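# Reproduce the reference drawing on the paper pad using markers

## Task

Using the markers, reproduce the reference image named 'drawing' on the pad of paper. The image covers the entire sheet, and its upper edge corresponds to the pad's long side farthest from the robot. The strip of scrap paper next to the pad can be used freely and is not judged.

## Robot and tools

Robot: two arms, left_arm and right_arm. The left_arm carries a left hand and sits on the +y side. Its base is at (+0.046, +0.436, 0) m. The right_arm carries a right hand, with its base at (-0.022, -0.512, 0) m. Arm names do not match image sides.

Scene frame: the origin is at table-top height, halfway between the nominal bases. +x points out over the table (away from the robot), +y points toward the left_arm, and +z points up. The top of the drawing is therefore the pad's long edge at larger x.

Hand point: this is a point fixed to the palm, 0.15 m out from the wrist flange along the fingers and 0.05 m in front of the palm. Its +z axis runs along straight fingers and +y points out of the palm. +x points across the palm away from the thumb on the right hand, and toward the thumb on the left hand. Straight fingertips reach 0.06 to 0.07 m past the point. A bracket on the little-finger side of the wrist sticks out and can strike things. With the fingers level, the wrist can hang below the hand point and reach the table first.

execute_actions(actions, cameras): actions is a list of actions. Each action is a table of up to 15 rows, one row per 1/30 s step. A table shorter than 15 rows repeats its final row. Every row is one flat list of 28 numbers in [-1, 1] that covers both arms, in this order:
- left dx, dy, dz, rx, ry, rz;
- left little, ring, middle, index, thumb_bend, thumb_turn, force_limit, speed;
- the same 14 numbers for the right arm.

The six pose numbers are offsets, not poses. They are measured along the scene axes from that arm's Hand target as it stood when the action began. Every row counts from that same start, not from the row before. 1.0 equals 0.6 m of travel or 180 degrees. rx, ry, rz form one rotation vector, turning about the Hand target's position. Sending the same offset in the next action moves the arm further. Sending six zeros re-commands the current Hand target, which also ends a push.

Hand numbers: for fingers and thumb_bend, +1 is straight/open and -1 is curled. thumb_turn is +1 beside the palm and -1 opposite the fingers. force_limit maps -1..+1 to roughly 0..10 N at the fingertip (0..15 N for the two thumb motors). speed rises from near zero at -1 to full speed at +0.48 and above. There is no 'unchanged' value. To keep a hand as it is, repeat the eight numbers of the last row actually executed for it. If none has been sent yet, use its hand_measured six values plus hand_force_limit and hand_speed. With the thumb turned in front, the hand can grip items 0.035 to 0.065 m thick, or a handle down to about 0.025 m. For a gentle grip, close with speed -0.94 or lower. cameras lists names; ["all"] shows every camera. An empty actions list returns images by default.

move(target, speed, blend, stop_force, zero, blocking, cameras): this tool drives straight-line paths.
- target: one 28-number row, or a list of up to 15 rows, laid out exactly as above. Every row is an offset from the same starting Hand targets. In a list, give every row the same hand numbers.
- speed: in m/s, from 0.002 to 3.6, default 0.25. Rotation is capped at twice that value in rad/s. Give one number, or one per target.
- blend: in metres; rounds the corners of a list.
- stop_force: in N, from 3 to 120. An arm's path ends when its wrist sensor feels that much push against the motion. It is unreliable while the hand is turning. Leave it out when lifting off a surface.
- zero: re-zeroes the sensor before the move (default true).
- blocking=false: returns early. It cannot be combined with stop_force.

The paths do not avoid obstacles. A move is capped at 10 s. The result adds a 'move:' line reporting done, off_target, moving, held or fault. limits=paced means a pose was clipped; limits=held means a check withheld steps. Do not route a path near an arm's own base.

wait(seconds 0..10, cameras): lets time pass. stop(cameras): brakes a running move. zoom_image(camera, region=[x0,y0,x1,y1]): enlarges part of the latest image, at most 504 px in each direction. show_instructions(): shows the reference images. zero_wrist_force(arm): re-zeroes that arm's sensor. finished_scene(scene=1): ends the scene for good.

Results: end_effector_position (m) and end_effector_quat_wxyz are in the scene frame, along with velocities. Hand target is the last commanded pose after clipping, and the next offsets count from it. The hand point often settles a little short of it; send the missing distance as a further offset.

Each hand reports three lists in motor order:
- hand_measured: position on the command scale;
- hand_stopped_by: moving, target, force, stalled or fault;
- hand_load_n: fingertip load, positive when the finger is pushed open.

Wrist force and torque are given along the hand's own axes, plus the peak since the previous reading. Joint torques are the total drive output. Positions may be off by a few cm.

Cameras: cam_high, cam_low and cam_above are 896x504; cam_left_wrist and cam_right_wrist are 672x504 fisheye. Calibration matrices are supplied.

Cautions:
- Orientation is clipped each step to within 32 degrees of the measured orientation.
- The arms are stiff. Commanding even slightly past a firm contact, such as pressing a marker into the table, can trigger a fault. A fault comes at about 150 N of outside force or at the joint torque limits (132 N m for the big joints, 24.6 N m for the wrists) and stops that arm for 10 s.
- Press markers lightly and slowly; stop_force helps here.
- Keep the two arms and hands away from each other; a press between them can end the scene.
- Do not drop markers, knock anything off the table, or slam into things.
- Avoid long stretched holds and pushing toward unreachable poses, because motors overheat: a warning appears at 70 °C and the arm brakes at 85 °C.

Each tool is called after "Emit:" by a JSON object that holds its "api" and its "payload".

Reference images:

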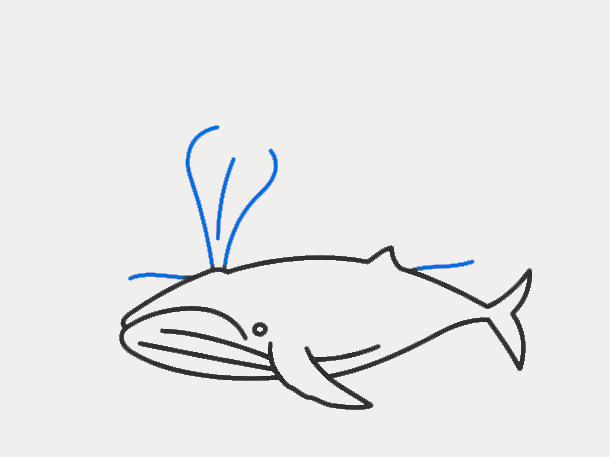

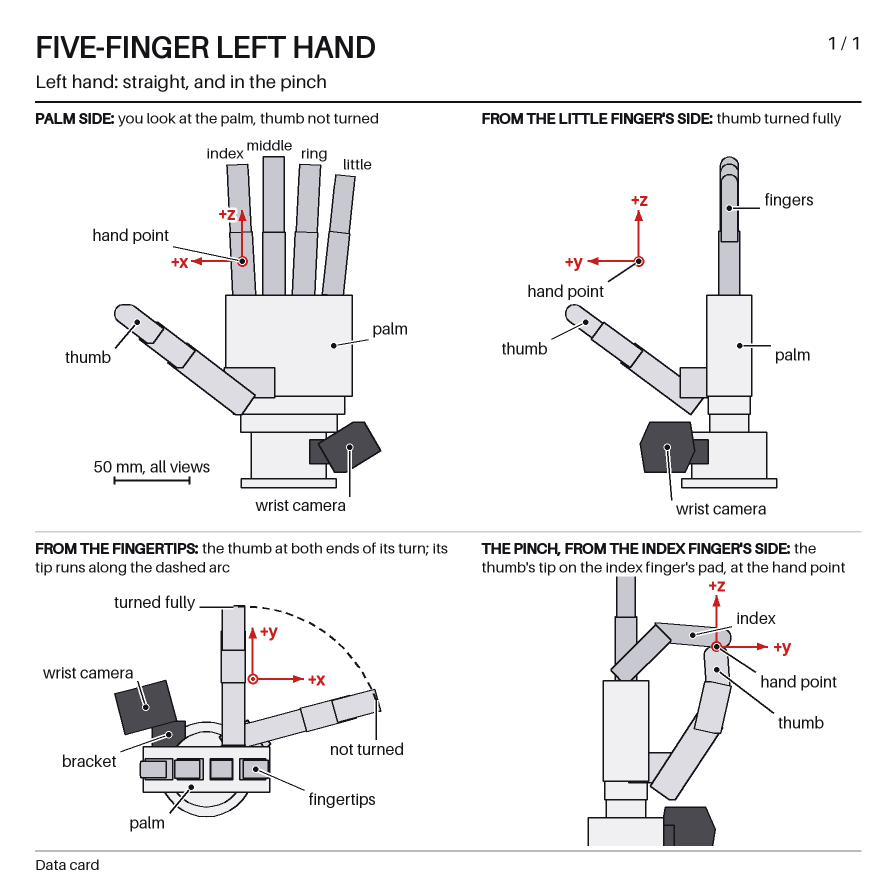

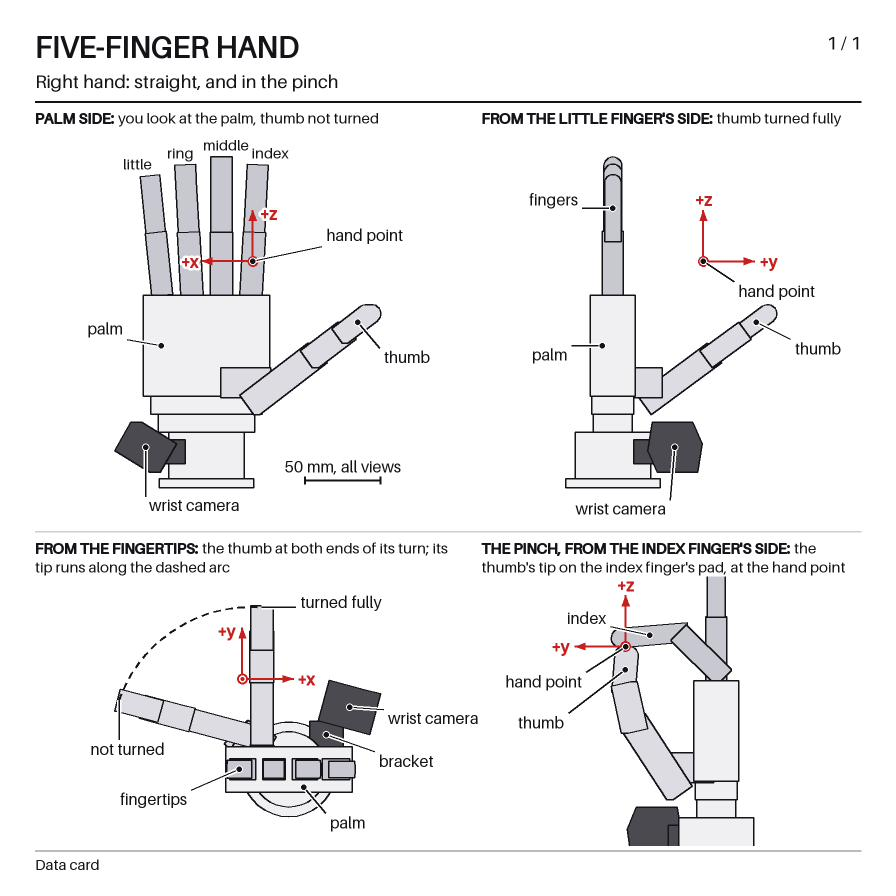

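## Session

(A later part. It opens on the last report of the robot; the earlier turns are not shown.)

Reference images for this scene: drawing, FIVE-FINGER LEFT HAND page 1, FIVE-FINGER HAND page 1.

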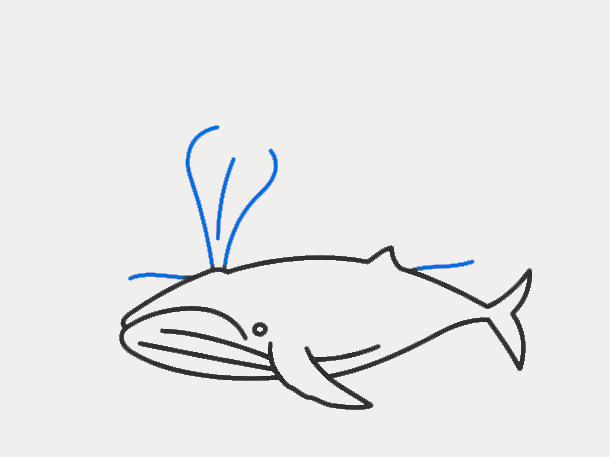

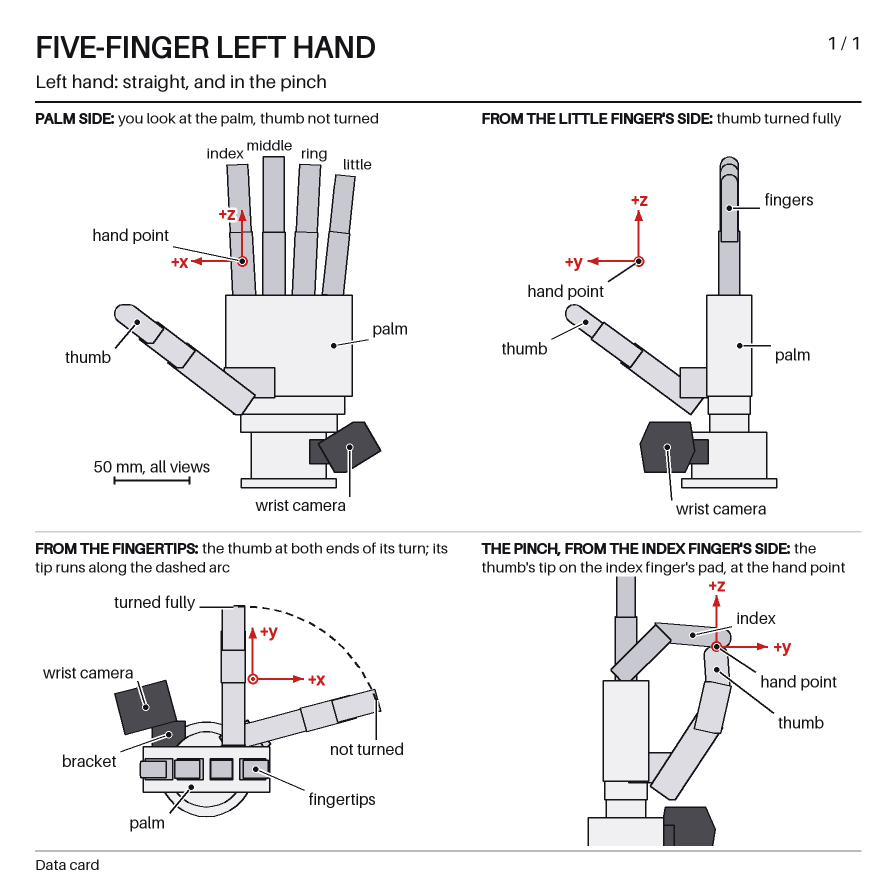

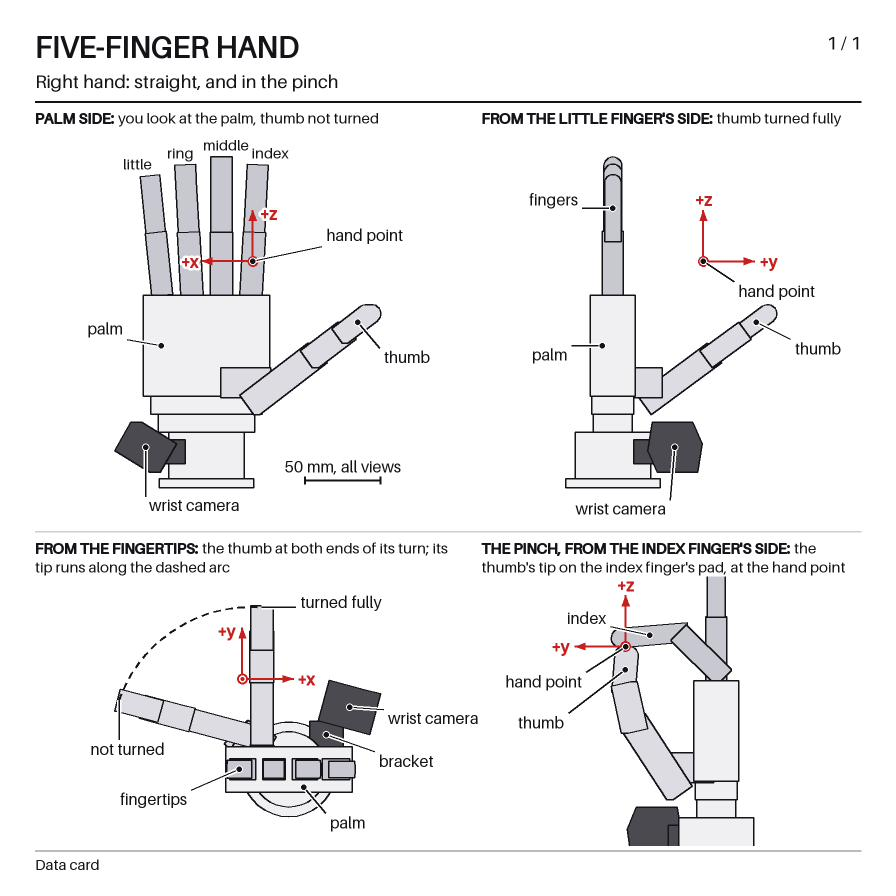

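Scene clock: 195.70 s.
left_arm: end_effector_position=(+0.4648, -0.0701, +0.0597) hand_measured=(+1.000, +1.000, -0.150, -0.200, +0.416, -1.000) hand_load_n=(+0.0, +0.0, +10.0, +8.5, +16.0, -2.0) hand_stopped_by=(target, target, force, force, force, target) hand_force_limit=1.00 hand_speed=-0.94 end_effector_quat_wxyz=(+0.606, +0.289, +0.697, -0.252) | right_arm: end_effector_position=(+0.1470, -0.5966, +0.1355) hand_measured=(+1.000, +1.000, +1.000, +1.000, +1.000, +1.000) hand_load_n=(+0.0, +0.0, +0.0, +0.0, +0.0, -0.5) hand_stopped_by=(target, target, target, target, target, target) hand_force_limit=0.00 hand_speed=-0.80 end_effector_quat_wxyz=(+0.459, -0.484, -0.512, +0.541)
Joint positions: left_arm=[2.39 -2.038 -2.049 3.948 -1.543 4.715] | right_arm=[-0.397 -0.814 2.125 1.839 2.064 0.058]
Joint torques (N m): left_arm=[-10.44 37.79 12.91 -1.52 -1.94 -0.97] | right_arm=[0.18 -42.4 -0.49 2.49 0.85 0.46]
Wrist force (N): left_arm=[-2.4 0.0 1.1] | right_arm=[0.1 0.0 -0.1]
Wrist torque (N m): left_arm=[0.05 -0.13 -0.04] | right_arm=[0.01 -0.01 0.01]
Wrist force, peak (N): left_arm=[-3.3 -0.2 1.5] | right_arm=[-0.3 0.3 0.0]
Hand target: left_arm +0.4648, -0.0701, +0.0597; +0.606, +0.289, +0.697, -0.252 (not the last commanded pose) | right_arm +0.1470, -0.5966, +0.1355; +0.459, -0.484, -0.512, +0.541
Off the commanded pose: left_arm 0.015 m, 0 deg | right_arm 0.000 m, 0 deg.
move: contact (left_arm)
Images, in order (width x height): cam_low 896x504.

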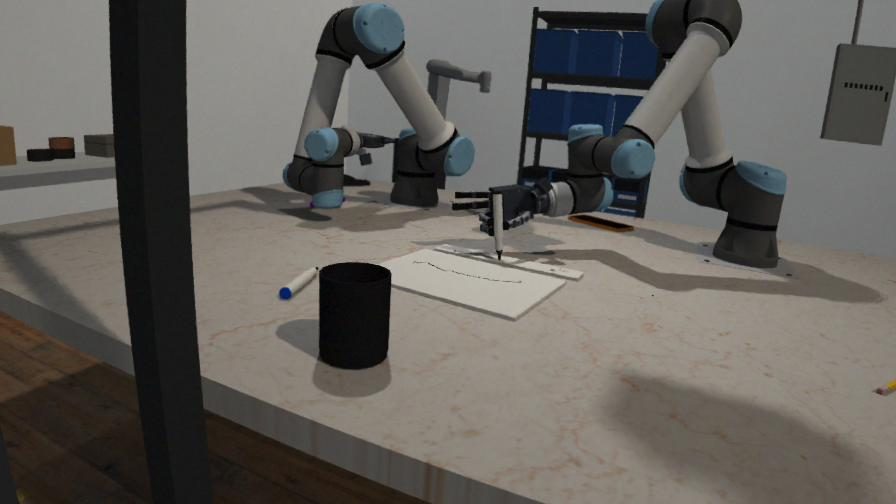

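Emit:
{"api": "move", "payload": {"target": [[0,0,0.0003,0,0,0,1,1,-0.5,-0.5,0.0,-1,1.0,-0.94,0,0,0,0,0,0,1,1,1,1,1,1,0,-0.8],[0,0.0333,0.0003,0,0,0,1,1,-0.5,-0.5,0.0,-1,1.0,-0.94,0,0,0,0,0,0,1,1,1,1,1,1,0,-0.8],[-0.02,0.0333,0.0003,0,0,0,1,1,-0.5,-0.5,0.0,-1,1.0,-0.94,0,0,0,0,0,0,1,1,1,1,1,1,0,-0.8]], "speed": 0.03}}

Emit:
{"api": "move", "payload": {"target": [[0,0,0.02,0,0,0,1,1,-0.5,-0.5,0.0,-1,1.0,-0.94,0,0,0,0,0,0,1,1,1,1,1,1,0,-0.8],[-0.1,0.1,0.1,0,0,0,1,1,-0.5,-0.5,0.0,-1,1.0,-0.94,0,0,0,0,0,0,1,1,1,1,1,1,0,-0.8]], "speed": 0.2, "blend": [0.01,0], "cameras": ["cam_above","cam_left_wrist"]}}

Emit:
{"api": "zoom_image", "payload": {"camera": "cam_above", "region": [300, 290, 600, 360]}}

Scene clock: 198.37 s.
left_arm: end_effector_position=(+0.4527, -0.0501, +0.0599) hand_measured=(+1.000, +1.000, -0.150, -0.200, +0.416, -1.000) hand_load_n=(+0.0, +0.0, +10.5, +8.0, +15.5, -1.5) hand_stopped_by=(target, target, force, force, force, target) hand_force_limit=1.00 hand_speed=-0.94 end_effector_quat_wxyz=(+0.606, +0.289, +0.697, -0.252) end_effector_velocity=(+0.003, +0.000, +0.002) end_effector_angular_velocity=(-0.003, -0.004, +0.000) | right_arm: end_effector_position=(+0.1470, -0.5966, +0.1355) hand_measured=(+1.000, +1.000, +1.000, +1.000, +1.000, +1.000) hand_load_n=(+0.0, -0.5, +0.0, +0.0, +0.0, +0.0) hand_stopped_by=(target, target, target, target, target, target) hand_force_limit=0.00 hand_speed=-0.80 end_effector_quat_wxyz=(+0.459, -0.484, -0.512, +0.541)
Joint positions: left_arm=[2.406 -1.999 -2.119 3.978 -1.527 4.717] | right_arm=[-0.397 -0.814 2.125 1.839 2.064 0.058]
Joint velocities: left_arm=[0.005 -0.001 0.004 0.001 0.005 0.001] | right_arm=[within noise]
Joint torques (N m): left_arm=[10.2 22.64 21.49 0.07 2.24 -0.7] | right_arm=[1.2 -42.7 -0.78 2.22 0.55 0.24]
Wrist force (N): left_arm=[-1.1 0.0 1.4] | right_arm=[0.0 0.2 0.0]
Wrist torque (N m): left_arm=[0.00 -0.14 0.11] | right_arm=[0.04 -0.01 0.01]
Wrist force, peak (N): left_arm=[-2.4 -0.2 1.4] | right_arm=[-0.1 0.3 -0.2]
Hand target: left_arm +0.4528, -0.0501, +0.0599; +0.606, +0.289, +0.697, -0.252 | right_arm +0.1470, -0.5966, +0.1355; +0.459, -0.484, -0.512, +0.541
Off the commanded pose: left_arm 0.000 m, 0 deg | right_arm 0.000 m, 0 deg.
move: done

Scene clock: 199.43 s.
left_arm: end_effector_position=(+0.3930, +0.0098, +0.1199) hand_measured=(+1.000, +1.000, -0.150, -0.200, +0.416, -1.000) hand_load_n=(+0.0, +0.0, +10.5, +8.0, +15.5, -1.0) hand_stopped_by=(target, target, force, force, force, target) hand_force_limit=1.00 hand_speed=-0.94 end_effector_quat_wxyz=(+0.606, +0.289, +0.697, -0.252) | right_arm: end_effector_position=(+0.1470, -0.5966, +0.1355) hand_measured=(+1.000, +1.000, +1.000, +1.000, +1.000, +1.000) hand_load_n=(+0.0, +0.0, -0.5, +0.0, +0.0, +0.0) hand_stopped_by=(target, target, target, target, target, target) hand_force_limit=0.00 hand_speed=-0.80 end_effector_quat_wxyz=(+0.459, -0.484, -0.512, +0.541)
Joint positions: left_arm=[2.419 -1.705 -2.306 3.871 -1.514 4.719] | right_arm=[-0.397 -0.814 2.125 1.839 2.064 0.058]
Joint torques (N m): left_arm=[-8.28 27.97 6.99 1.61 -1.92 0.43] | right_arm=[2.65 -42.55 -1.31 2.34 0.58 0.52]
Wrist force (N): left_arm=[1.3 -0.3 1.6] | right_arm=[0.0 0.0 0.1]
Wrist torque (N m): left_arm=[-0.04 -0.19 -0.01] | right_arm=[0.01 -0.01 0.00]
Wrist force, peak (N): left_arm=[2.3 -0.2 1.8] | right_arm=[-0.3 0.3 -0.1]
Hand target: left_arm +0.3928, +0.0099, +0.1199; +0.606, +0.289, +0.697, -0.252 | right_arm +0.1470, -0.5966, +0.1355; +0.459, -0.484, -0.512, +0.541
Off the commanded pose: left_arm 0.000 m, 0 deg | right_arm 0.000 m, 0 deg.
move: done; blend cut to 0.006 m at target 1
camera_calibration:
cam_left_wrist: T_world_to_cam=[[-0.716607, -0.629863, -0.299577, 0.32532], [-0.252082, 0.634371, -0.730773, 0.178434], [0.65033, -0.448159, -0.613372, -0.0650633], [0, 0, 0, 1]] pos_world=[0.320419, 0.0625548, 0.187945]
Images, in order (width x height): cam_above 896x504, cam_left_wrist 672x504.

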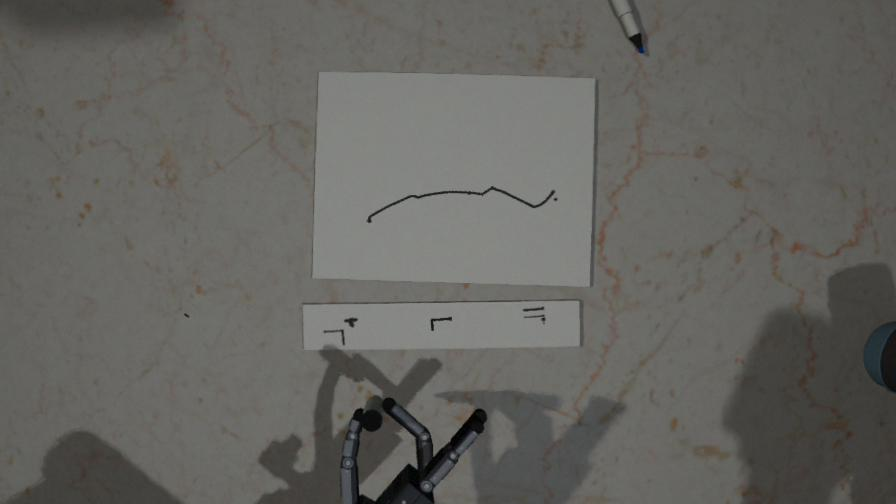

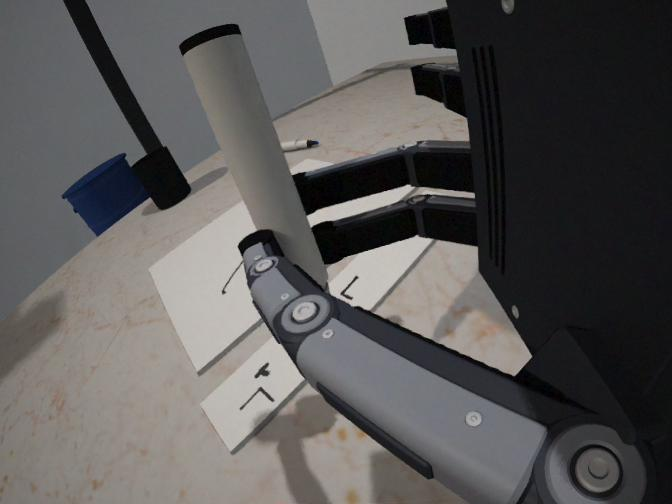

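Scaled by 1.680 from the camera's 896x504 image, which has a finer 1280x720 frame.

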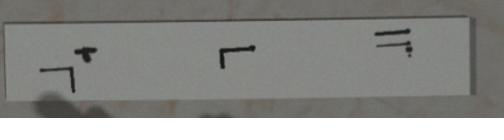

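Emit:
{"api": "zoom_image", "payload": {"camera": "cam_above", "region": [420, 305, 470, 340]}}

Emit:
{"api": "zoom_image", "payload": {"camera": "cam_above", "region": [320, 300, 380, 350]}}

Scaled by 10.080 from the camera's 896x504 image, which has a finer 1280x720 frame.

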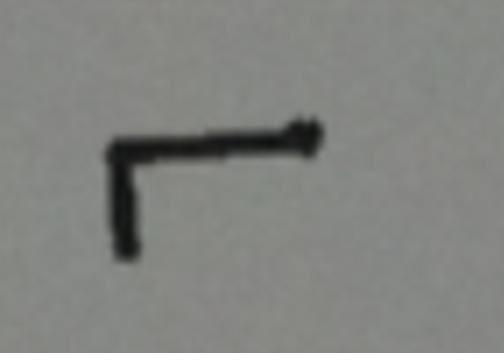

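Scaled by 8.400 from the camera's 896x504 image, which has a finer 1280x720 frame.

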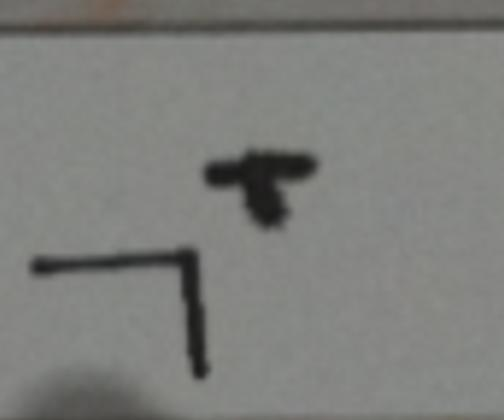

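Emit:
{"api": "move", "payload": {"target": [[0.12333,-0.04983,-0.0832,0,0,0,1,1,-0.5,-0.5,0.0,-1,1.0,-0.94,0,0,0,0,0,0,1,1,1,1,1,1,0,-0.8],[0.12333,-0.04983,-0.09983,0,0,0,1,1,-0.5,-0.5,0.0,-1,1.0,-0.94,0,0,0,0,0,0,1,1,1,1,1,1,0,-0.8],[0.12333,-0.02317,-0.09983,0,0,0,1,1,-0.5,-0.5,0.0,-1,1.0,-0.94,0,0,0,0,0,0,1,1,1,1,1,1,0,-0.8],[0.09667,-0.02317,-0.09983,0,0,0,1,1,-0.5,-0.5,0.0,-1,1.0,-0.94,0,0,0,0,0,0,1,1,1,1,1,1,0,-0.8],[0.09667,-0.04983,-0.09983,0,0,0,1,1,-0.5,-0.5,0.0,-1,1.0,-0.94,0,0,0,0,0,0,1,1,1,1,1,1,0,-0.8],[0.12333,-0.04983,-0.09983,0,0,0,1,1,-0.5,-0.5,0.0,-1,1.0,-0.94,0,0,0,0,0,0,1,1,1,1,1,1,0,-0.8]], "speed": [0.15,0.03,0.03,0.03,0.03,0.03]}}

Emit:
{"api": "move", "payload": {"target": [[0,0,0.02,0,0,0,1,1,-0.5,-0.5,0.0,-1,1.0,-0.94,0,0,0,0,0,0,1,1,1,1,1,1,0,-0.8],[-0.1,0.1,0.1,0,0,0,1,1,-0.5,-0.5,0.0,-1,1.0,-0.94,0,0,0,0,0,0,1,1,1,1,1,1,0,-0.8]], "speed": 0.2, "blend": [0.01,0], "cameras": ["cam_above","cam_left_wrist"]}}

Emit:
{"api": "zoom_image", "payload": {"camera": "cam_above", "region": [370, 300, 440, 350]}}

Scene clock: 204.97 s.
left_arm: end_effector_position=(+0.4670, -0.0200, +0.0600) hand_measured=(+1.000, +1.000, -0.150, -0.200, +0.416, -1.000) hand_load_n=(+0.0, +0.0, +10.5, +7.5, +15.5, -1.5) hand_stopped_by=(target, target, force, force, force, target) hand_force_limit=1.00 hand_speed=-0.94 end_effector_quat_wxyz=(+0.606, +0.289, +0.697, -0.252) end_effector_velocity=(-0.003, +0.000, -0.001) end_effector_angular_velocity=(+0.001, +0.001, +0.000) | right_arm: end_effector_position=(+0.1470, -0.5966, +0.1355) hand_measured=(+1.000, +1.000, +1.000, +1.000, +1.000, +1.000) hand_load_n=(+0.0, +0.0, +0.0, +0.0, +0.0, +0.0) hand_stopped_by=(target, target, target, target, target, target) hand_force_limit=0.00 hand_speed=-0.80 end_effector_quat_wxyz=(+0.459, -0.484, -0.512, +0.541)
Joint positions: left_arm=[2.493 -1.969 -2.173 4.001 -1.441 4.73] | right_arm=[-0.397 -0.814 2.125 1.839 2.064 0.058]
Joint velocities: left_arm=[-0.004 0.001 -0.004 0.001 -0.005 0] | right_arm=[within noise]
Joint torques (N m): left_arm=[-11.73 35.51 3.08 1.81 -2.16 0.35] | right_arm=[1.87 -43.46 -0.53 2.51 0.64 0.58]
Wrist force (N): left_arm=[-0.1 -0.1 1.1] | right_arm=[0.0 0.1 -0.1]
Wrist torque (N m): left_arm=[0.03 -0.15 -0.04] | right_arm=[0.02 -0.01 0.00]
Wrist force, peak (N): left_arm=[-2.7 -0.9 1.5] | right_arm=[-0.2 0.2 -0.4]
Hand target: left_arm +0.4668, -0.0200, +0.0600; +0.606, +0.289, +0.697, -0.252 | right_arm +0.1470, -0.5966, +0.1355; +0.459, -0.484, -0.512, +0.541
Off the commanded pose: left_arm 0.000 m, 0 deg | right_arm 0.000 m, 0 deg.
move: done

Scene clock: 206.03 s.
left_arm: end_effector_position=(+0.4070, +0.0400, +0.1201) hand_measured=(+1.000, +1.000, -0.150, -0.200, +0.416, -1.000) hand_load_n=(+0.0, +0.0, +10.5, +8.0, +15.5, -1.0) hand_stopped_by=(target, target, force, force, force, target) hand_force_limit=1.00 hand_speed=-0.94 end_effector_quat_wxyz=(+0.606, +0.289, +0.697, -0.252) | right_arm: end_effector_position=(+0.1470, -0.5966, +0.1355) hand_measured=(+1.000, +1.000, +1.000, +1.000, +1.000, +1.000) hand_load_n=(-0.5, +0.0, -0.5, +0.0, +0.0, -0.5) hand_stopped_by=(target, target, target, target, target, target) hand_force_limit=0.00 hand_speed=-0.80 end_effector_quat_wxyz=(+0.459, -0.484, -0.512, +0.541)
Joint positions: left_arm=[2.533 -1.657 -2.362 3.878 -1.402 4.735] | right_arm=[-0.397 -0.814 2.125 1.839 2.064 0.058]
Joint torques (N m): left_arm=[-10.39 25.27 7.38 1.26 -2.19 -1.05] | right_arm=[1.66 -43.9 -0.43 2.45 0.57 0.46]
Wrist force (N): left_arm=[1.0 -0.5 1.2] | right_arm=[-0.2 0.1 0.0]
Wrist torque (N m): left_arm=[-0.03 -0.17 -0.04] | right_arm=[0.03 0.02 0.00]
Wrist force, peak (N): left_arm=[2.1 -0.4 2.0] | right_arm=[-0.2 0.4 0.0]
Hand target: left_arm +0.4068, +0.0400, +0.1200; +0.606, +0.289, +0.697, -0.252 | right_arm +0.1470, -0.5966, +0.1355; +0.459, -0.484, -0.512, +0.541
Off the commanded pose: left_arm 0.000 m, 0 deg | right_arm 0.000 m, 0 deg.
move: done; blend cut to 0.006 m at target 1
camera_calibration:
cam_left_wrist: T_world_to_cam=[[-0.716615, -0.629845, -0.299598, 0.354346], [-0.252061, 0.634388, -0.730764, 0.162932], [0.650329, -0.44816, -0.613372, -0.0606169], [0, 0, 0, 1]] pos_world=[0.334419, 0.0926549, 0.188045]
Images, in order (width x height): cam_above 896x504, cam_left_wrist 672x504.

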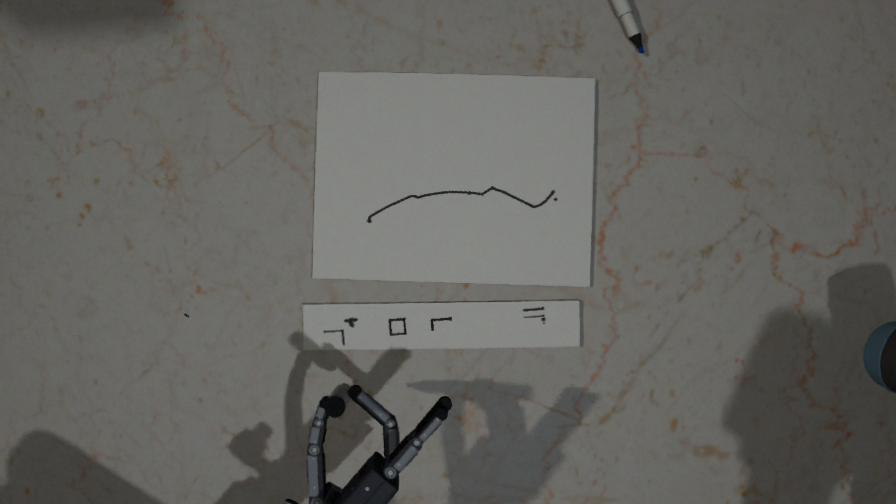

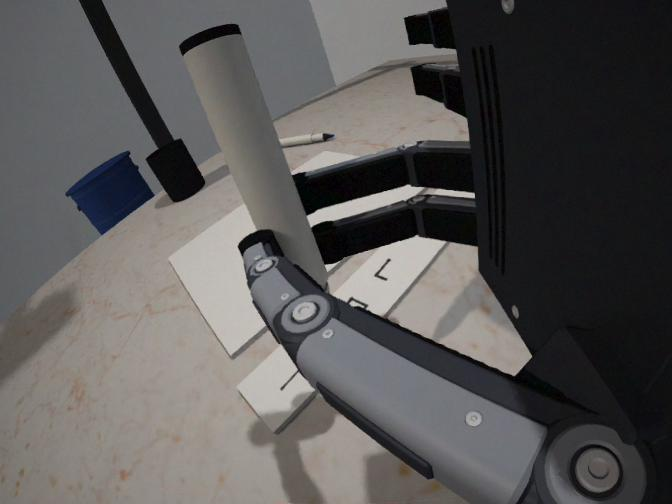

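Scaled by 7.200 from the camera's 896x504 image, which has a finer 1280x720 frame.

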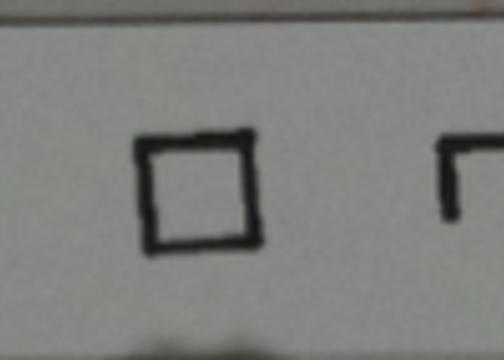

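Emit:
{"api": "move", "payload": {"target": [0.28183,-0.0505,-0.08667,0,0,0,1,1,-0.5,-0.5,0.0,-1,1.0,-0.94,0,0,0,0,0,0,1,1,1,1,1,1,0,-0.8], "speed": 0.2}}

Emit:
{"api": "move", "payload": {"target": [[0,0,-0.01333,0,0,0,1,1,-0.5,-0.5,0.0,-1,1.0,-0.94,0,0,0,0,0,0,1,1,1,1,1,1,0,-0.8],[0.00578,-0.00812,-0.01333,0,0,0,1,1,-0.5,-0.5,0.0,-1,1.0,-0.94,0,0,0,0,0,0,1,1,1,1,1,1,0,-0.8],[0.01035,-0.02033,-0.01333,0,0,0,1,1,-0.5,-0.5,0.0,-1,1.0,-0.94,0,0,0,0,0,0,1,1,1,1,1,1,0,-0.8],[0.01208,-0.03559,-0.01333,0,0,0,1,1,-0.5,-0.5,0.0,-1,1.0,-0.94,0,0,0,0,0,0,1,1,1,1,1,1,0,-0.8],[0.01197,-0.05234,-0.01333,0,0,0,1,1,-0.5,-0.5,0.0,-1,1.0,-0.94,0,0,0,0,0,0,1,1,1,1,1,1,0,-0.8],[0.00956,-0.06716,-0.01333,0,0,0,1,1,-0.5,-0.5,0.0,-1,1.0,-0.94,0,0,0,0,0,0,1,1,1,1,1,1,0,-0.8],[0.00401,-0.07998,-0.01333,0,0,0,1,1,-0.5,-0.5,0.0,-1,1.0,-0.94,0,0,0,0,0,0,1,1,1,1,1,1,0,-0.8],[-0.00459,-0.08997,-0.01333,0,0,0,1,1,-0.5,-0.5,0.0,-1,1.0,-0.94,0,0,0,0,0,0,1,1,1,1,1,1,0,-0.8],[-0.01193,-0.0959,-0.01333,0,0,0,1,1,-0.5,-0.5,0.0,-1,1.0,-0.94,0,0,0,0,0,0,1,1,1,1,1,1,0,-0.8],[-0.01825,-0.10026,-0.01333,0,0,0,1,1,-0.5,-0.5,0.0,-1,1.0,-0.94,0,0,0,0,0,0,1,1,1,1,1,1,0,-0.8]], "speed": [0.02,0.03,0.03,0.03,0.03,0.03,0.03,0.03,0.03,0.03], "blend": [0,0.001,0.001,0.001,0.001,0.001,0.001,0.001,0.001,0]}}

Emit:
{"api": "move", "payload": {"target": [[0,0,0.02,0,0,0,1,1,-0.5,-0.5,0.0,-1,1.0,-0.94,0,0,0,0,0,0,1,1,1,1,1,1,0,-0.8],[-0.2,0.12,0.1,0,0,0,1,1,-0.5,-0.5,0.0,-1,1.0,-0.94,0,0,0,0,0,0,1,1,1,1,1,1,0,-0.8]], "speed": 0.2, "blend": [0.01,0], "cameras": ["cam_above","cam_left_wrist"]}}

Emit:
{"api": "zoom_image", "payload": {"camera": "cam_above", "region": [360, 180, 460, 240]}}

Scene clock: 209.87 s.
left_arm: end_effector_position=(+0.5759, +0.0097, +0.0680) hand_measured=(+1.000, +1.000, -0.150, -0.200, +0.416, -1.000) hand_load_n=(+0.0, +0.0, +10.5, +8.0, +15.5, -1.0) hand_stopped_by=(target, target, force, force, force, target) hand_force_limit=1.00 hand_speed=-0.94 end_effector_quat_wxyz=(+0.606, +0.289, +0.697, -0.252) | right_arm: end_effector_position=(+0.1470, -0.5966, +0.1355) hand_measured=(+1.000, +1.000, +1.000, +1.000, +1.000, +1.000) hand_load_n=(+0.0, +0.0, +0.0, +0.0, +0.0, +0.0) hand_stopped_by=(target, target, target, target, target, target) hand_force_limit=0.00 hand_speed=-0.80 end_effector_quat_wxyz=(+0.459, -0.484, -0.512, +0.541)
Joint positions: left_arm=[2.706 -2.03 -2.03 3.911 -1.231 4.761] | right_arm=[-0.397 -0.814 2.125 1.839 2.064 0.058]
Joint torques (N m): left_arm=[-6.2 24.09 23.71 3.18 -1.24 -1.23] | right_arm=[1.72 -42.25 -0.25 2.52 0.7 0.58]
Wrist force (N): left_arm=[1.1 -0.3 1.4] | right_arm=[-0.2 0.1 -0.2]
Wrist torque (N m): left_arm=[-0.02 -0.16 -0.04] | right_arm=[0.03 0.03 0.00]
Wrist force, peak (N): left_arm=[1.5 1.0 2.7] | right_arm=[-0.2 0.3 -0.2]
Hand target: left_arm +0.5759, +0.0097, +0.0680; +0.606, +0.289, +0.697, -0.252 | right_arm +0.1470, -0.5966, +0.1355; +0.459, -0.484, -0.512, +0.541
Off the commanded pose: left_arm 0.000 m, 0 deg | right_arm 0.000 m, 0 deg.
move: done

Scene clock: 213.00 s.
left_arm: end_effector_position=(+0.5649, -0.0505, +0.0600) hand_measured=(+1.000, +1.000, -0.150, -0.200, +0.416, -1.000) hand_load_n=(+0.0, +0.0, +10.5, +8.0, +15.5, -1.5) hand_stopped_by=(target, target, force, force, force, target) hand_force_limit=1.00 hand_speed=-0.94 end_effector_quat_wxyz=(+0.606, +0.289, +0.697, -0.252) end_effector_velocity=(+0.002, +0.000, +0.001) end_effector_angular_velocity=(-0.003, -0.001, -0.002) | right_arm: end_effector_position=(+0.1470, -0.5966, +0.1355) hand_measured=(+1.000, +1.000, +1.000, +1.000, +1.000, +1.000) hand_load_n=(+0.0, +0.0, +0.0, +0.0, +0.0, +0.0) hand_stopped_by=(target, target, target, target, target, target) hand_force_limit=0.00 hand_speed=-0.80 end_effector_quat_wxyz=(+0.459, -0.484, -0.512, +0.541)
Joint positions: left_arm=[2.571 -2.105 -1.925 3.887 -1.364 4.741] | right_arm=[-0.397 -0.814 2.125 1.839 2.064 0.058]
Joint velocities: left_arm=[0.004 0 0.002 0.001 0.006 -0.002] | right_arm=[within noise]
Joint torques (N m): left_arm=[9.57 38.63 12.96 2.16 2.24 -0.38] | right_arm=[2.32 -43.8 -0.54 2.59 0.75 0.39]
Wrist force (N): left_arm=[-0.2 0.1 1.3] | right_arm=[0.1 0.1 -0.2]
Wrist torque (N m): left_arm=[0.03 -0.15 0.08] | right_arm=[0.04 -0.01 0.01]
Wrist force, peak (N): left_arm=[1.1 -0.2 1.4] | right_arm=[-0.3 0.2 -0.3]
Hand target: left_arm +0.5650, -0.0505, +0.0600; +0.606, +0.289, +0.697, -0.252 | right_arm +0.1470, -0.5966, +0.1355; +0.459, -0.484, -0.512, +0.541
Off the commanded pose: left_arm 0.000 m, 0 deg | right_arm 0.000 m, 0 deg.
move: done

Scene clock: 214.30 s.
left_arm: end_effector_position=(+0.4450, +0.0214, +0.1200) hand_measured=(+1.000, +1.000, -0.150, -0.200, +0.416, -1.000) hand_load_n=(+0.0, +0.0, +10.5, +8.0, +15.5, -1.0) hand_stopped_by=(target, target, force, force, force, target) hand_force_limit=1.00 hand_speed=-0.94 end_effector_quat_wxyz=(+0.606, +0.289, +0.697, -0.252) | right_arm: end_effector_position=(+0.1470, -0.5966, +0.1355) hand_measured=(+1.000, +1.000, +1.000, +1.000, +1.000, +1.000) hand_load_n=(+0.0, +0.0, +0.0, +0.0, +0.0, -0.5) hand_stopped_by=(target, target, target, target, target, target) hand_force_limit=0.00 hand_speed=-0.80 end_effector_quat_wxyz=(+0.459, -0.484, -0.512, +0.541)
Joint positions: left_arm=[2.555 -1.738 -2.265 3.86 -1.38 4.738] | right_arm=[-0.397 -0.814 2.125 1.839 2.064 0.058]
Joint torques (N m): left_arm=[9.17 28.18 6.25 3.18 2.4 -0.15] | right_arm=[1.32 -41.91 -0.58 2.51 0.89 0.47]
Wrist force (N): left_arm=[1.2 0.0 1.4] | right_arm=[-0.1 0.0 0.1]
Wrist torque (N m): left_arm=[0.02 -0.18 0.09] | right_arm=[0.00 0.01 -0.01]
Wrist force, peak (N): left_arm=[2.8 -0.2 1.4] | right_arm=[-0.2 0.2 -0.2]
Hand target: left_arm +0.4450, +0.0215, +0.1200; +0.606, +0.289, +0.697, -0.252 | right_arm +0.1470, -0.5966, +0.1355; +0.459, -0.484, -0.512, +0.541
Off the commanded pose: left_arm 0.000 m, 0 deg | right_arm 0.000 m, 0 deg.
move: done; blend cut to 0.006 m at target 1
camera_calibration:
cam_left_wrist: T_world_to_cam=[[-0.716702, -0.629819, -0.299443, 0.369926], [-0.252138, 0.634357, -0.730765, 0.184277], [0.650204, -0.44824, -0.613446, -0.0935536], [0, 0, 0, 1]] pos_world=[0.372419, 0.0741547, 0.188045]
Images, in order (width x height): cam_above 896x504, cam_left_wrist 672x504.

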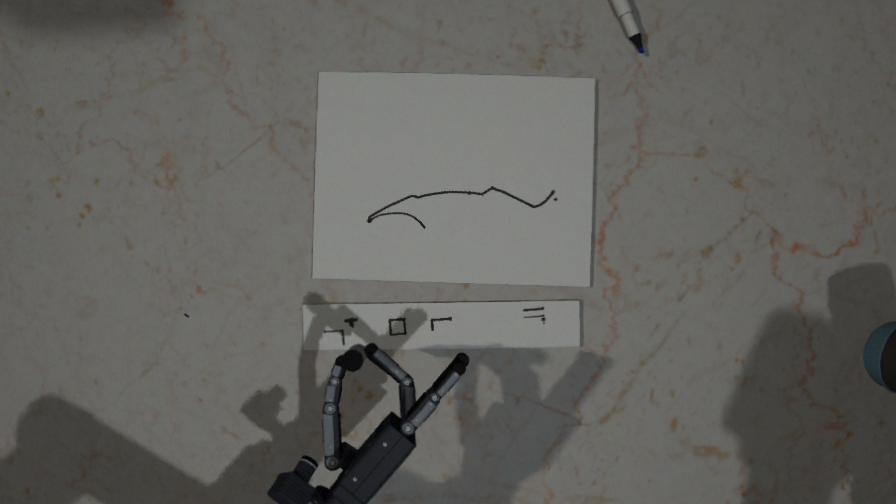

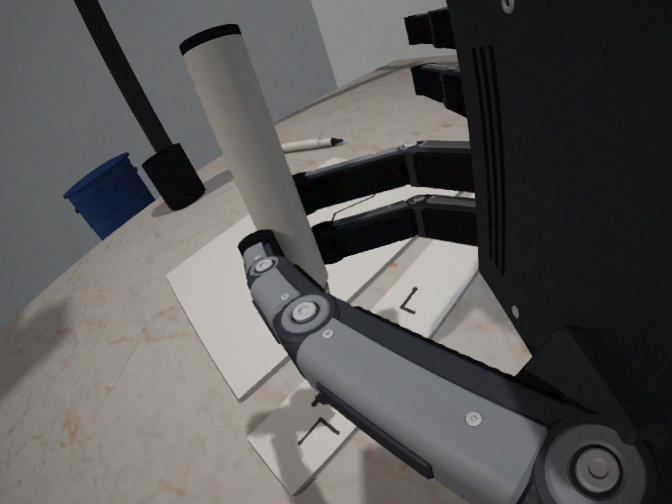

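Scaled by 5.040 from the camera's 896x504 image, which has a finer 1280x720 frame.

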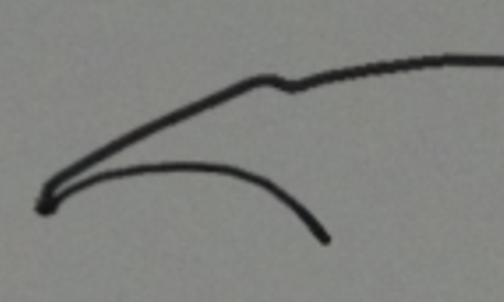

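Emit:
{"api": "move", "payload": {"target": [0.219,-0.02033,-0.08667,0,0,0,1,1,-0.5,-0.5,0.0,-1,1.0,-0.94,0,0,0,0,0,0,1,1,1,1,1,1,0,-0.8], "speed": 0.2}}

Emit:
{"api": "move", "payload": {"target": [[0,0,-0.01333,0,0,0,1,1,-0.5,-0.5,0.0,-1,1.0,-0.94,0,0,0,0,0,0,1,1,1,1,1,1,0,-0.8],[-0.00643,0.00312,-0.01333,0,0,0,1,1,-0.5,-0.5,0.0,-1,1.0,-0.94,0,0,0,0,0,0,1,1,1,1,1,1,0,-0.8],[-0.01415,0.00142,-0.01333,0,0,0,1,1,-0.5,-0.5,0.0,-1,1.0,-0.94,0,0,0,0,0,0,1,1,1,1,1,1,0,-0.8],[-0.02258,-0.00691,-0.01333,0,0,0,1,1,-0.5,-0.5,0.0,-1,1.0,-0.94,0,0,0,0,0,0,1,1,1,1,1,1,0,-0.8],[-0.03153,-0.02022,-0.01333,0,0,0,1,1,-0.5,-0.5,0.0,-1,1.0,-0.94,0,0,0,0,0,0,1,1,1,1,1,1,0,-0.8],[-0.03909,-0.03617,-0.01333,0,0,0,1,1,-0.5,-0.5,0.0,-1,1.0,-0.94,0,0,0,0,0,0,1,1,1,1,1,1,0,-0.8],[-0.04526,-0.0548,-0.01333,0,0,0,1,1,-0.5,-0.5,0.0,-1,1.0,-0.94,0,0,0,0,0,0,1,1,1,1,1,1,0,-0.8],[-0.04994,-0.07525,-0.01333,0,0,0,1,1,-0.5,-0.5,0.0,-1,1.0,-0.94,0,0,0,0,0,0,1,1,1,1,1,1,0,-0.8],[-0.05297,-0.09587,-0.01333,0,0,0,1,1,-0.5,-0.5,0.0,-1,1.0,-0.94,0,0,0,0,0,0,1,1,1,1,1,1,0,-0.8],[-0.05473,-0.11244,-0.01333,0,0,0,1,1,-0.5,-0.5,0.0,-1,1.0,-0.94,0,0,0,0,0,0,1,1,1,1,1,1,0,-0.8],[-0.05448,-0.12587,-0.01333,0,0,0,1,1,-0.5,-0.5,0.0,-1,1.0,-0.94,0,0,0,0,0,0,1,1,1,1,1,1,0,-0.8],[-0.05448,-0.12587,0,0,0,0,1,1,-0.5,-0.5,0.0,-1,1.0,-0.94,0,0,0,0,0,0,1,1,1,1,1,1,0,-0.8],[-0.00598,-0.03211,0,0,0,0,1,1,-0.5,-0.5,0.0,-1,1.0,-0.94,0,0,0,0,0,0,1,1,1,1,1,1,0,-0.8]], "speed": [0.02,0.03,0.03,0.03,0.03,0.03,0.03,0.03,0.03,0.03,0.03,0.05,0.15], "blend": [0,0.001,0.001,0.001,0.001,0.001,0.001,0.001,0.001,0.001,0,0.002,0]}}

Emit:
{"api": "move", "payload": {"target": [[0,0,-0.01333,0,0,0,1,1,-0.5,-0.5,0.0,-1,1.0,-0.94,0,0,0,0,0,0,1,1,1,1,1,1,0,-0.8],[-0.00233,-0.014,-0.01333,0,0,0,1,1,-0.5,-0.5,0.0,-1,1.0,-0.94,0,0,0,0,0,0,1,1,1,1,1,1,0,-0.8],[-0.00575,-0.0304,-0.01333,0,0,0,1,1,-0.5,-0.5,0.0,-1,1.0,-0.94,0,0,0,0,0,0,1,1,1,1,1,1,0,-0.8],[-0.01082,-0.04662,-0.01333,0,0,0,1,1,-0.5,-0.5,0.0,-1,1.0,-0.94,0,0,0,0,0,0,1,1,1,1,1,1,0,-0.8],[-0.01838,-0.06258,-0.01333,0,0,0,1,1,-0.5,-0.5,0.0,-1,1.0,-0.94,0,0,0,0,0,0,1,1,1,1,1,1,0,-0.8],[-0.02476,-0.07531,-0.01333,0,0,0,1,1,-0.5,-0.5,0.0,-1,1.0,-0.94,0,0,0,0,0,0,1,1,1,1,1,1,0,-0.8],[-0.03105,-0.08722,-0.01333,0,0,0,1,1,-0.5,-0.5,0.0,-1,1.0,-0.94,0,0,0,0,0,0,1,1,1,1,1,1,0,-0.8],[-0.03105,-0.08722,0,0,0,0,1,1,-0.5,-0.5,0.0,-1,1.0,-0.94,0,0,0,0,0,0,1,1,1,1,1,1,0,-0.8],[-0.00875,0.02018,0,0,0,0,1,1,-0.5,-0.5,0.0,-1,1.0,-0.94,0,0,0,0,0,0,1,1,1,1,1,1,0,-0.8]], "speed": [0.02,0.03,0.03,0.03,0.03,0.03,0.03,0.05,0.15], "blend": [0,0.001,0.001,0.001,0.001,0.001,0,0.002,0]}}

Emit:
{"api": "move", "payload": {"target": [[0,0,-0.01333,0,0,0,1,1,-0.5,-0.5,0.0,-1,1.0,-0.94,0,0,0,0,0,0,1,1,1,1,1,1,0,-0.8],[-0.00508,-0.01622,-0.01333,0,0,0,1,1,-0.5,-0.5,0.0,-1,1.0,-0.94,0,0,0,0,0,0,1,1,1,1,1,1,0,-0.8],[-0.01186,-0.04064,-0.01333,0,0,0,1,1,-0.5,-0.5,0.0,-1,1.0,-0.94,0,0,0,0,0,0,1,1,1,1,1,1,0,-0.8],[-0.01947,-0.06497,-0.01333,0,0,0,1,1,-0.5,-0.5,0.0,-1,1.0,-0.94,0,0,0,0,0,0,1,1,1,1,1,1,0,-0.8],[-0.02708,-0.0893,-0.01333,0,0,0,1,1,-0.5,-0.5,0.0,-1,1.0,-0.94,0,0,0,0,0,0,1,1,1,1,1,1,0,-0.8],[-0.03251,-0.10884,-0.01333,0,0,0,1,1,-0.5,-0.5,0.0,-1,1.0,-0.94,0,0,0,0,0,0,1,1,1,1,1,1,0,-0.8],[-0.03251,-0.10884,0,0,0,0,1,1,-0.5,-0.5,0.0,-1,1.0,-0.94,0,0,0,0,0,0,1,1,1,1,1,1,0,-0.8],[-0.2,0.05,0.08,0,0,0,1,1,-0.5,-0.5,0.0,-1,1.0,-0.94,0,0,0,0,0,0,1,1,1,1,1,1,0,-0.8]], "speed": [0.02,0.03,0.03,0.03,0.03,0.03,0.05,0.2], "blend": [0,0.001,0.001,0.001,0.001,0,0.002,0], "cameras": ["cam_above","cam_left_wrist"]}}

Emit:
{"api": "zoom_image", "payload": {"camera": "cam_above", "region": [360, 180, 460, 260]}}

Scene clock: 218.47 s.
left_arm: end_effector_position=(+0.5763, +0.0094, +0.0680) hand_measured=(+1.000, +1.000, -0.150, -0.200, +0.416, -1.000) hand_load_n=(+0.0, +0.0, +10.5, +8.0, +15.5, -1.0) hand_stopped_by=(target, target, force, force, force, target) hand_force_limit=1.00 hand_speed=-0.94 end_effector_quat_wxyz=(+0.606, +0.289, +0.697, -0.252) | right_arm: end_effector_position=(+0.1470, -0.5966, +0.1355) hand_measured=(+1.000, +1.000, +1.000, +1.000, +1.000, +1.000) hand_load_n=(+0.0, -0.5, +0.0, +0.0, -0.5, +0.0) hand_stopped_by=(target, target, target, target, target, target) hand_force_limit=0.00 hand_speed=-0.80 end_effector_quat_wxyz=(+0.459, -0.484, -0.512, +0.541)
Joint positions: left_arm=[2.705 -2.031 -2.028 3.91 -1.231 4.761] | right_arm=[-0.397 -0.814 2.125 1.839 2.064 0.058]
Joint torques (N m): left_arm=[-3.22 25.19 23.24 1.35 -0.57 -1.4] | right_arm=[1.4 -41.58 -0.48 2.46 0.9 0.69]
Wrist force (N): left_arm=[1.0 -0.1 1.4] | right_arm=[-0.2 0.1 -0.3]
Wrist torque (N m): left_arm=[0.00 -0.15 -0.06] | right_arm=[0.04 0.03 -0.01]
Wrist force, peak (N): left_arm=[1.6 1.0 2.5] | right_arm=[-0.2 0.0 -0.4]
Hand target: left_arm +0.5764, +0.0093, +0.0680; +0.606, +0.289, +0.697, -0.252 | right_arm +0.1470, -0.5966, +0.1355; +0.459, -0.484, -0.512, +0.541
Off the commanded pose: left_arm 0.000 m, 0 deg | right_arm 0.000 m, 0 deg.
move: done

Scene clock: 223.33 s.
left_arm: end_effector_position=(+0.5728, -0.0100, +0.0680) hand_measured=(+1.000, +1.000, -0.150, -0.200, +0.416, -1.000) hand_load_n=(+0.0, +0.0, +10.5, +7.5, +15.5, -1.5) hand_stopped_by=(target, target, force, force, force, target) hand_force_limit=1.00 hand_speed=-0.94 end_effector_quat_wxyz=(+0.606, +0.289, +0.697, -0.252) | right_arm: end_effector_position=(+0.1470, -0.5966, +0.1355) hand_measured=(+1.000, +1.000, +1.000, +1.000, +1.000, +1.000) hand_load_n=(+0.0, +0.0, +0.0, +0.0, +0.0, +0.0) hand_stopped_by=(target, target, target, target, target, target) hand_force_limit=0.00 hand_speed=-0.80 end_effector_quat_wxyz=(+0.459, -0.484, -0.512, +0.541)
Joint positions: left_arm=[2.66 -2.048 -1.996 3.898 -1.276 4.754] | right_arm=[-0.397 -0.814 2.125 1.839 2.064 0.058]
Joint torques (N m): left_arm=[7.52 26.04 20.31 -0.87 1.66 -1.57] | right_arm=[1.81 -42.69 -0.53 2.45 0.83 0.53]
Wrist force (N): left_arm=[1.1 -0.3 1.4] | right_arm=[-0.2 -0.1 -0.2]
Wrist torque (N m): left_arm=[-0.03 -0.16 -0.03] | right_arm=[0.01 0.03 -0.01]
Wrist force, peak (N): left_arm=[0.7 -2.0 1.5] | right_arm=[-0.2 0.2 -0.4]
Hand target: left_arm +0.5728, -0.0099, +0.0680; +0.606, +0.289, +0.697, -0.252 | right_arm +0.1470, -0.5966, +0.1355; +0.459, -0.484, -0.512, +0.541
Off the commanded pose: left_arm 0.000 m, 0 deg | right_arm 0.000 m, 0 deg.
move: done

Scene clock: 227.03 s.
left_arm: end_effector_position=(+0.5676, +0.0021, +0.0680) hand_measured=(+1.000, +1.000, -0.150, -0.200, +0.416, -1.000) hand_load_n=(+0.0, +0.0, +10.5, +8.0, +16.0, -1.0) hand_stopped_by=(target, target, force, force, force, target) hand_force_limit=1.00 hand_speed=-0.94 end_effector_quat_wxyz=(+0.606, +0.289, +0.697, -0.252) | right_arm: end_effector_position=(+0.1470, -0.5966, +0.1355) hand_measured=(+1.000, +1.000, +1.000, +1.000, +1.000, +1.000) hand_load_n=(+0.0, +0.0, +0.0, +0.0, +0.0, -0.5) hand_stopped_by=(target, target, target, target, target, target) hand_force_limit=0.00 hand_speed=-0.80 end_effector_quat_wxyz=(+0.459, -0.484, -0.512, +0.541)
Joint positions: left_arm=[2.68 -2.028 -2.032 3.914 -1.256 4.757] | right_arm=[-0.397 -0.814 2.125 1.839 2.064 0.058]
Joint torques (N m): left_arm=[6.95 31.71 10.54 -0.73 1.64 -1.62] | right_arm=[1.68 -42.59 -0.08 2.53 0.94 0.52]
Wrist force (N): left_arm=[1.1 0.0 1.2] | right_arm=[0.0 0.1 0.0]
Wrist torque (N m): left_arm=[0.03 -0.16 -0.03] | right_arm=[0.02 0.00 0.00]
Wrist force, peak (N): left_arm=[0.3 -1.6 2.0] | right_arm=[-0.2 0.2 -0.3]
Hand target: left_arm +0.5675, +0.0022, +0.0680; +0.606, +0.289, +0.697, -0.252 | right_arm +0.1470, -0.5966, +0.1355; +0.459, -0.484, -0.512, +0.541
Off the commanded pose: left_arm 0.000 m, 0 deg | right_arm 0.000 m, 0 deg.
move: done

Scene clock: 231.47 s.
left_arm: end_effector_position=(+0.4477, +0.0322, +0.1160) hand_measured=(+1.000, +1.000, -0.150, -0.200, +0.416, -1.000) hand_load_n=(+0.0, +0.0, +10.5, +8.0, +15.5, -1.0) hand_stopped_by=(target, target, force, force, force, target) hand_force_limit=1.00 hand_speed=-0.94 end_effector_quat_wxyz=(+0.606, +0.289, +0.697, -0.252) | right_arm: end_effector_position=(+0.1470, -0.5966, +0.1355) hand_measured=(+1.000, +1.000, +1.000, +1.000, +1.000, +1.000) hand_load_n=(+0.0, +0.0, +0.0, +0.0, +0.0, +0.0) hand_stopped_by=(target, target, target, target, target, target) hand_force_limit=0.00 hand_speed=-0.80 end_effector_quat_wxyz=(+0.459, -0.484, -0.512, +0.541)
Joint positions: left_arm=[2.589 -1.731 -2.289 3.877 -1.347 4.743] | right_arm=[-0.397 -0.814 2.125 1.839 2.064 0.058]
Joint torques (N m): left_arm=[-11.71 28.46 6.43 3.22 -1.96 -1.31] | right_arm=[1.89 -43.52 0.71 2.21 0.67 0.36]
Wrist force (N): left_arm=[1.2 -0.1 1.3] | right_arm=[0.0 0.0 -0.2]
Wrist torque (N m): left_arm=[0.01 -0.18 -0.04] | right_arm=[0.02 0.00 0.00]
Wrist force, peak (N): left_arm=[0.9 0.0 2.8] | right_arm=[-0.2 0.2 -0.2]
Hand target: left_arm +0.4475, +0.0322, +0.1160; +0.606, +0.289, +0.697, -0.252 | right_arm +0.1470, -0.5966, +0.1355; +0.459, -0.484, -0.512, +0.541
Off the commanded pose: left_arm 0.000 m, 0 deg | right_arm 0.000 m, 0 deg.
move: done
camera_calibration:
cam_left_wrist: T_world_to_cam=[[-0.716592, -0.629864, -0.299613, 0.377397], [-0.252154, 0.634445, -0.730683, 0.175231], [0.650319, -0.448052, -0.613461, -0.0930227], [0, 0, 0, 1]] pos_world=[0.375119, 0.0848552, 0.184045]
Images, in order (width x height): cam_above 896x504, cam_left_wrist 672x504.

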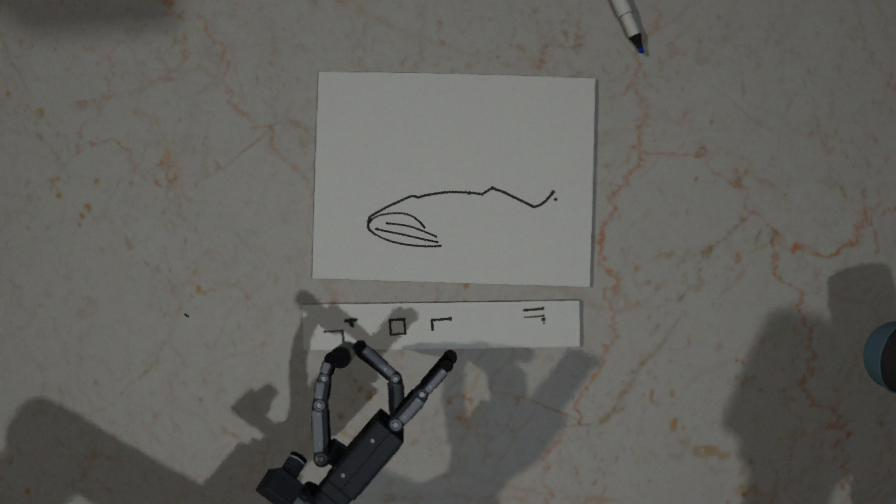

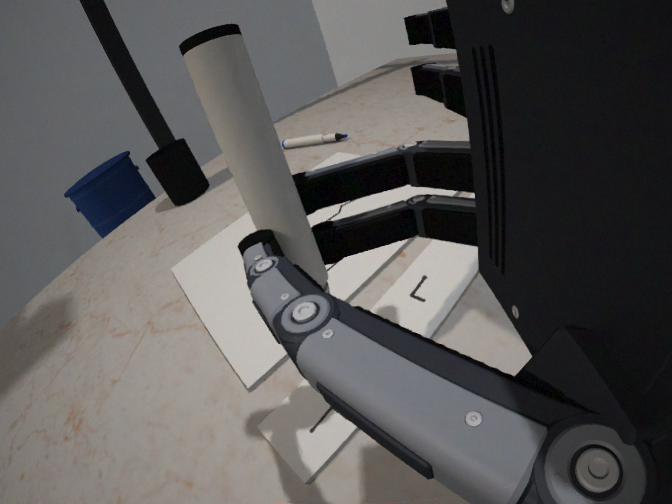

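Scaled by 5.040 from the camera's 896x504 image, which has a finer 1280x720 frame.

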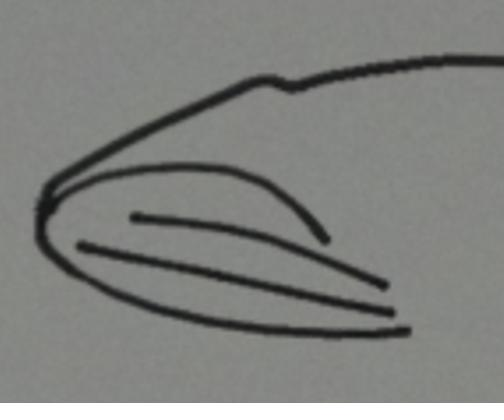

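Emit:
{"api": "zoom_image", "payload": {"camera": "cam_above", "region": [470, 170, 580, 270]}}

Scaled by 4.582 from the camera's 896x504 image, which has a finer 1280x720 frame.

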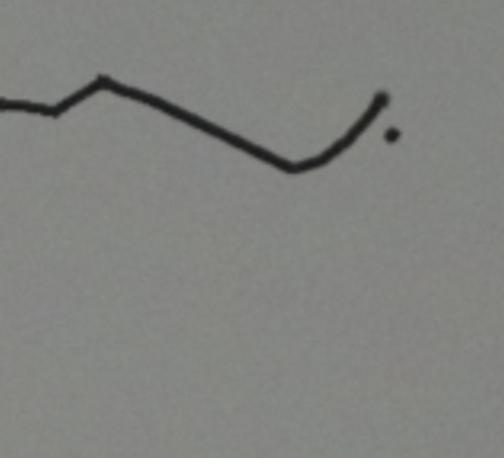

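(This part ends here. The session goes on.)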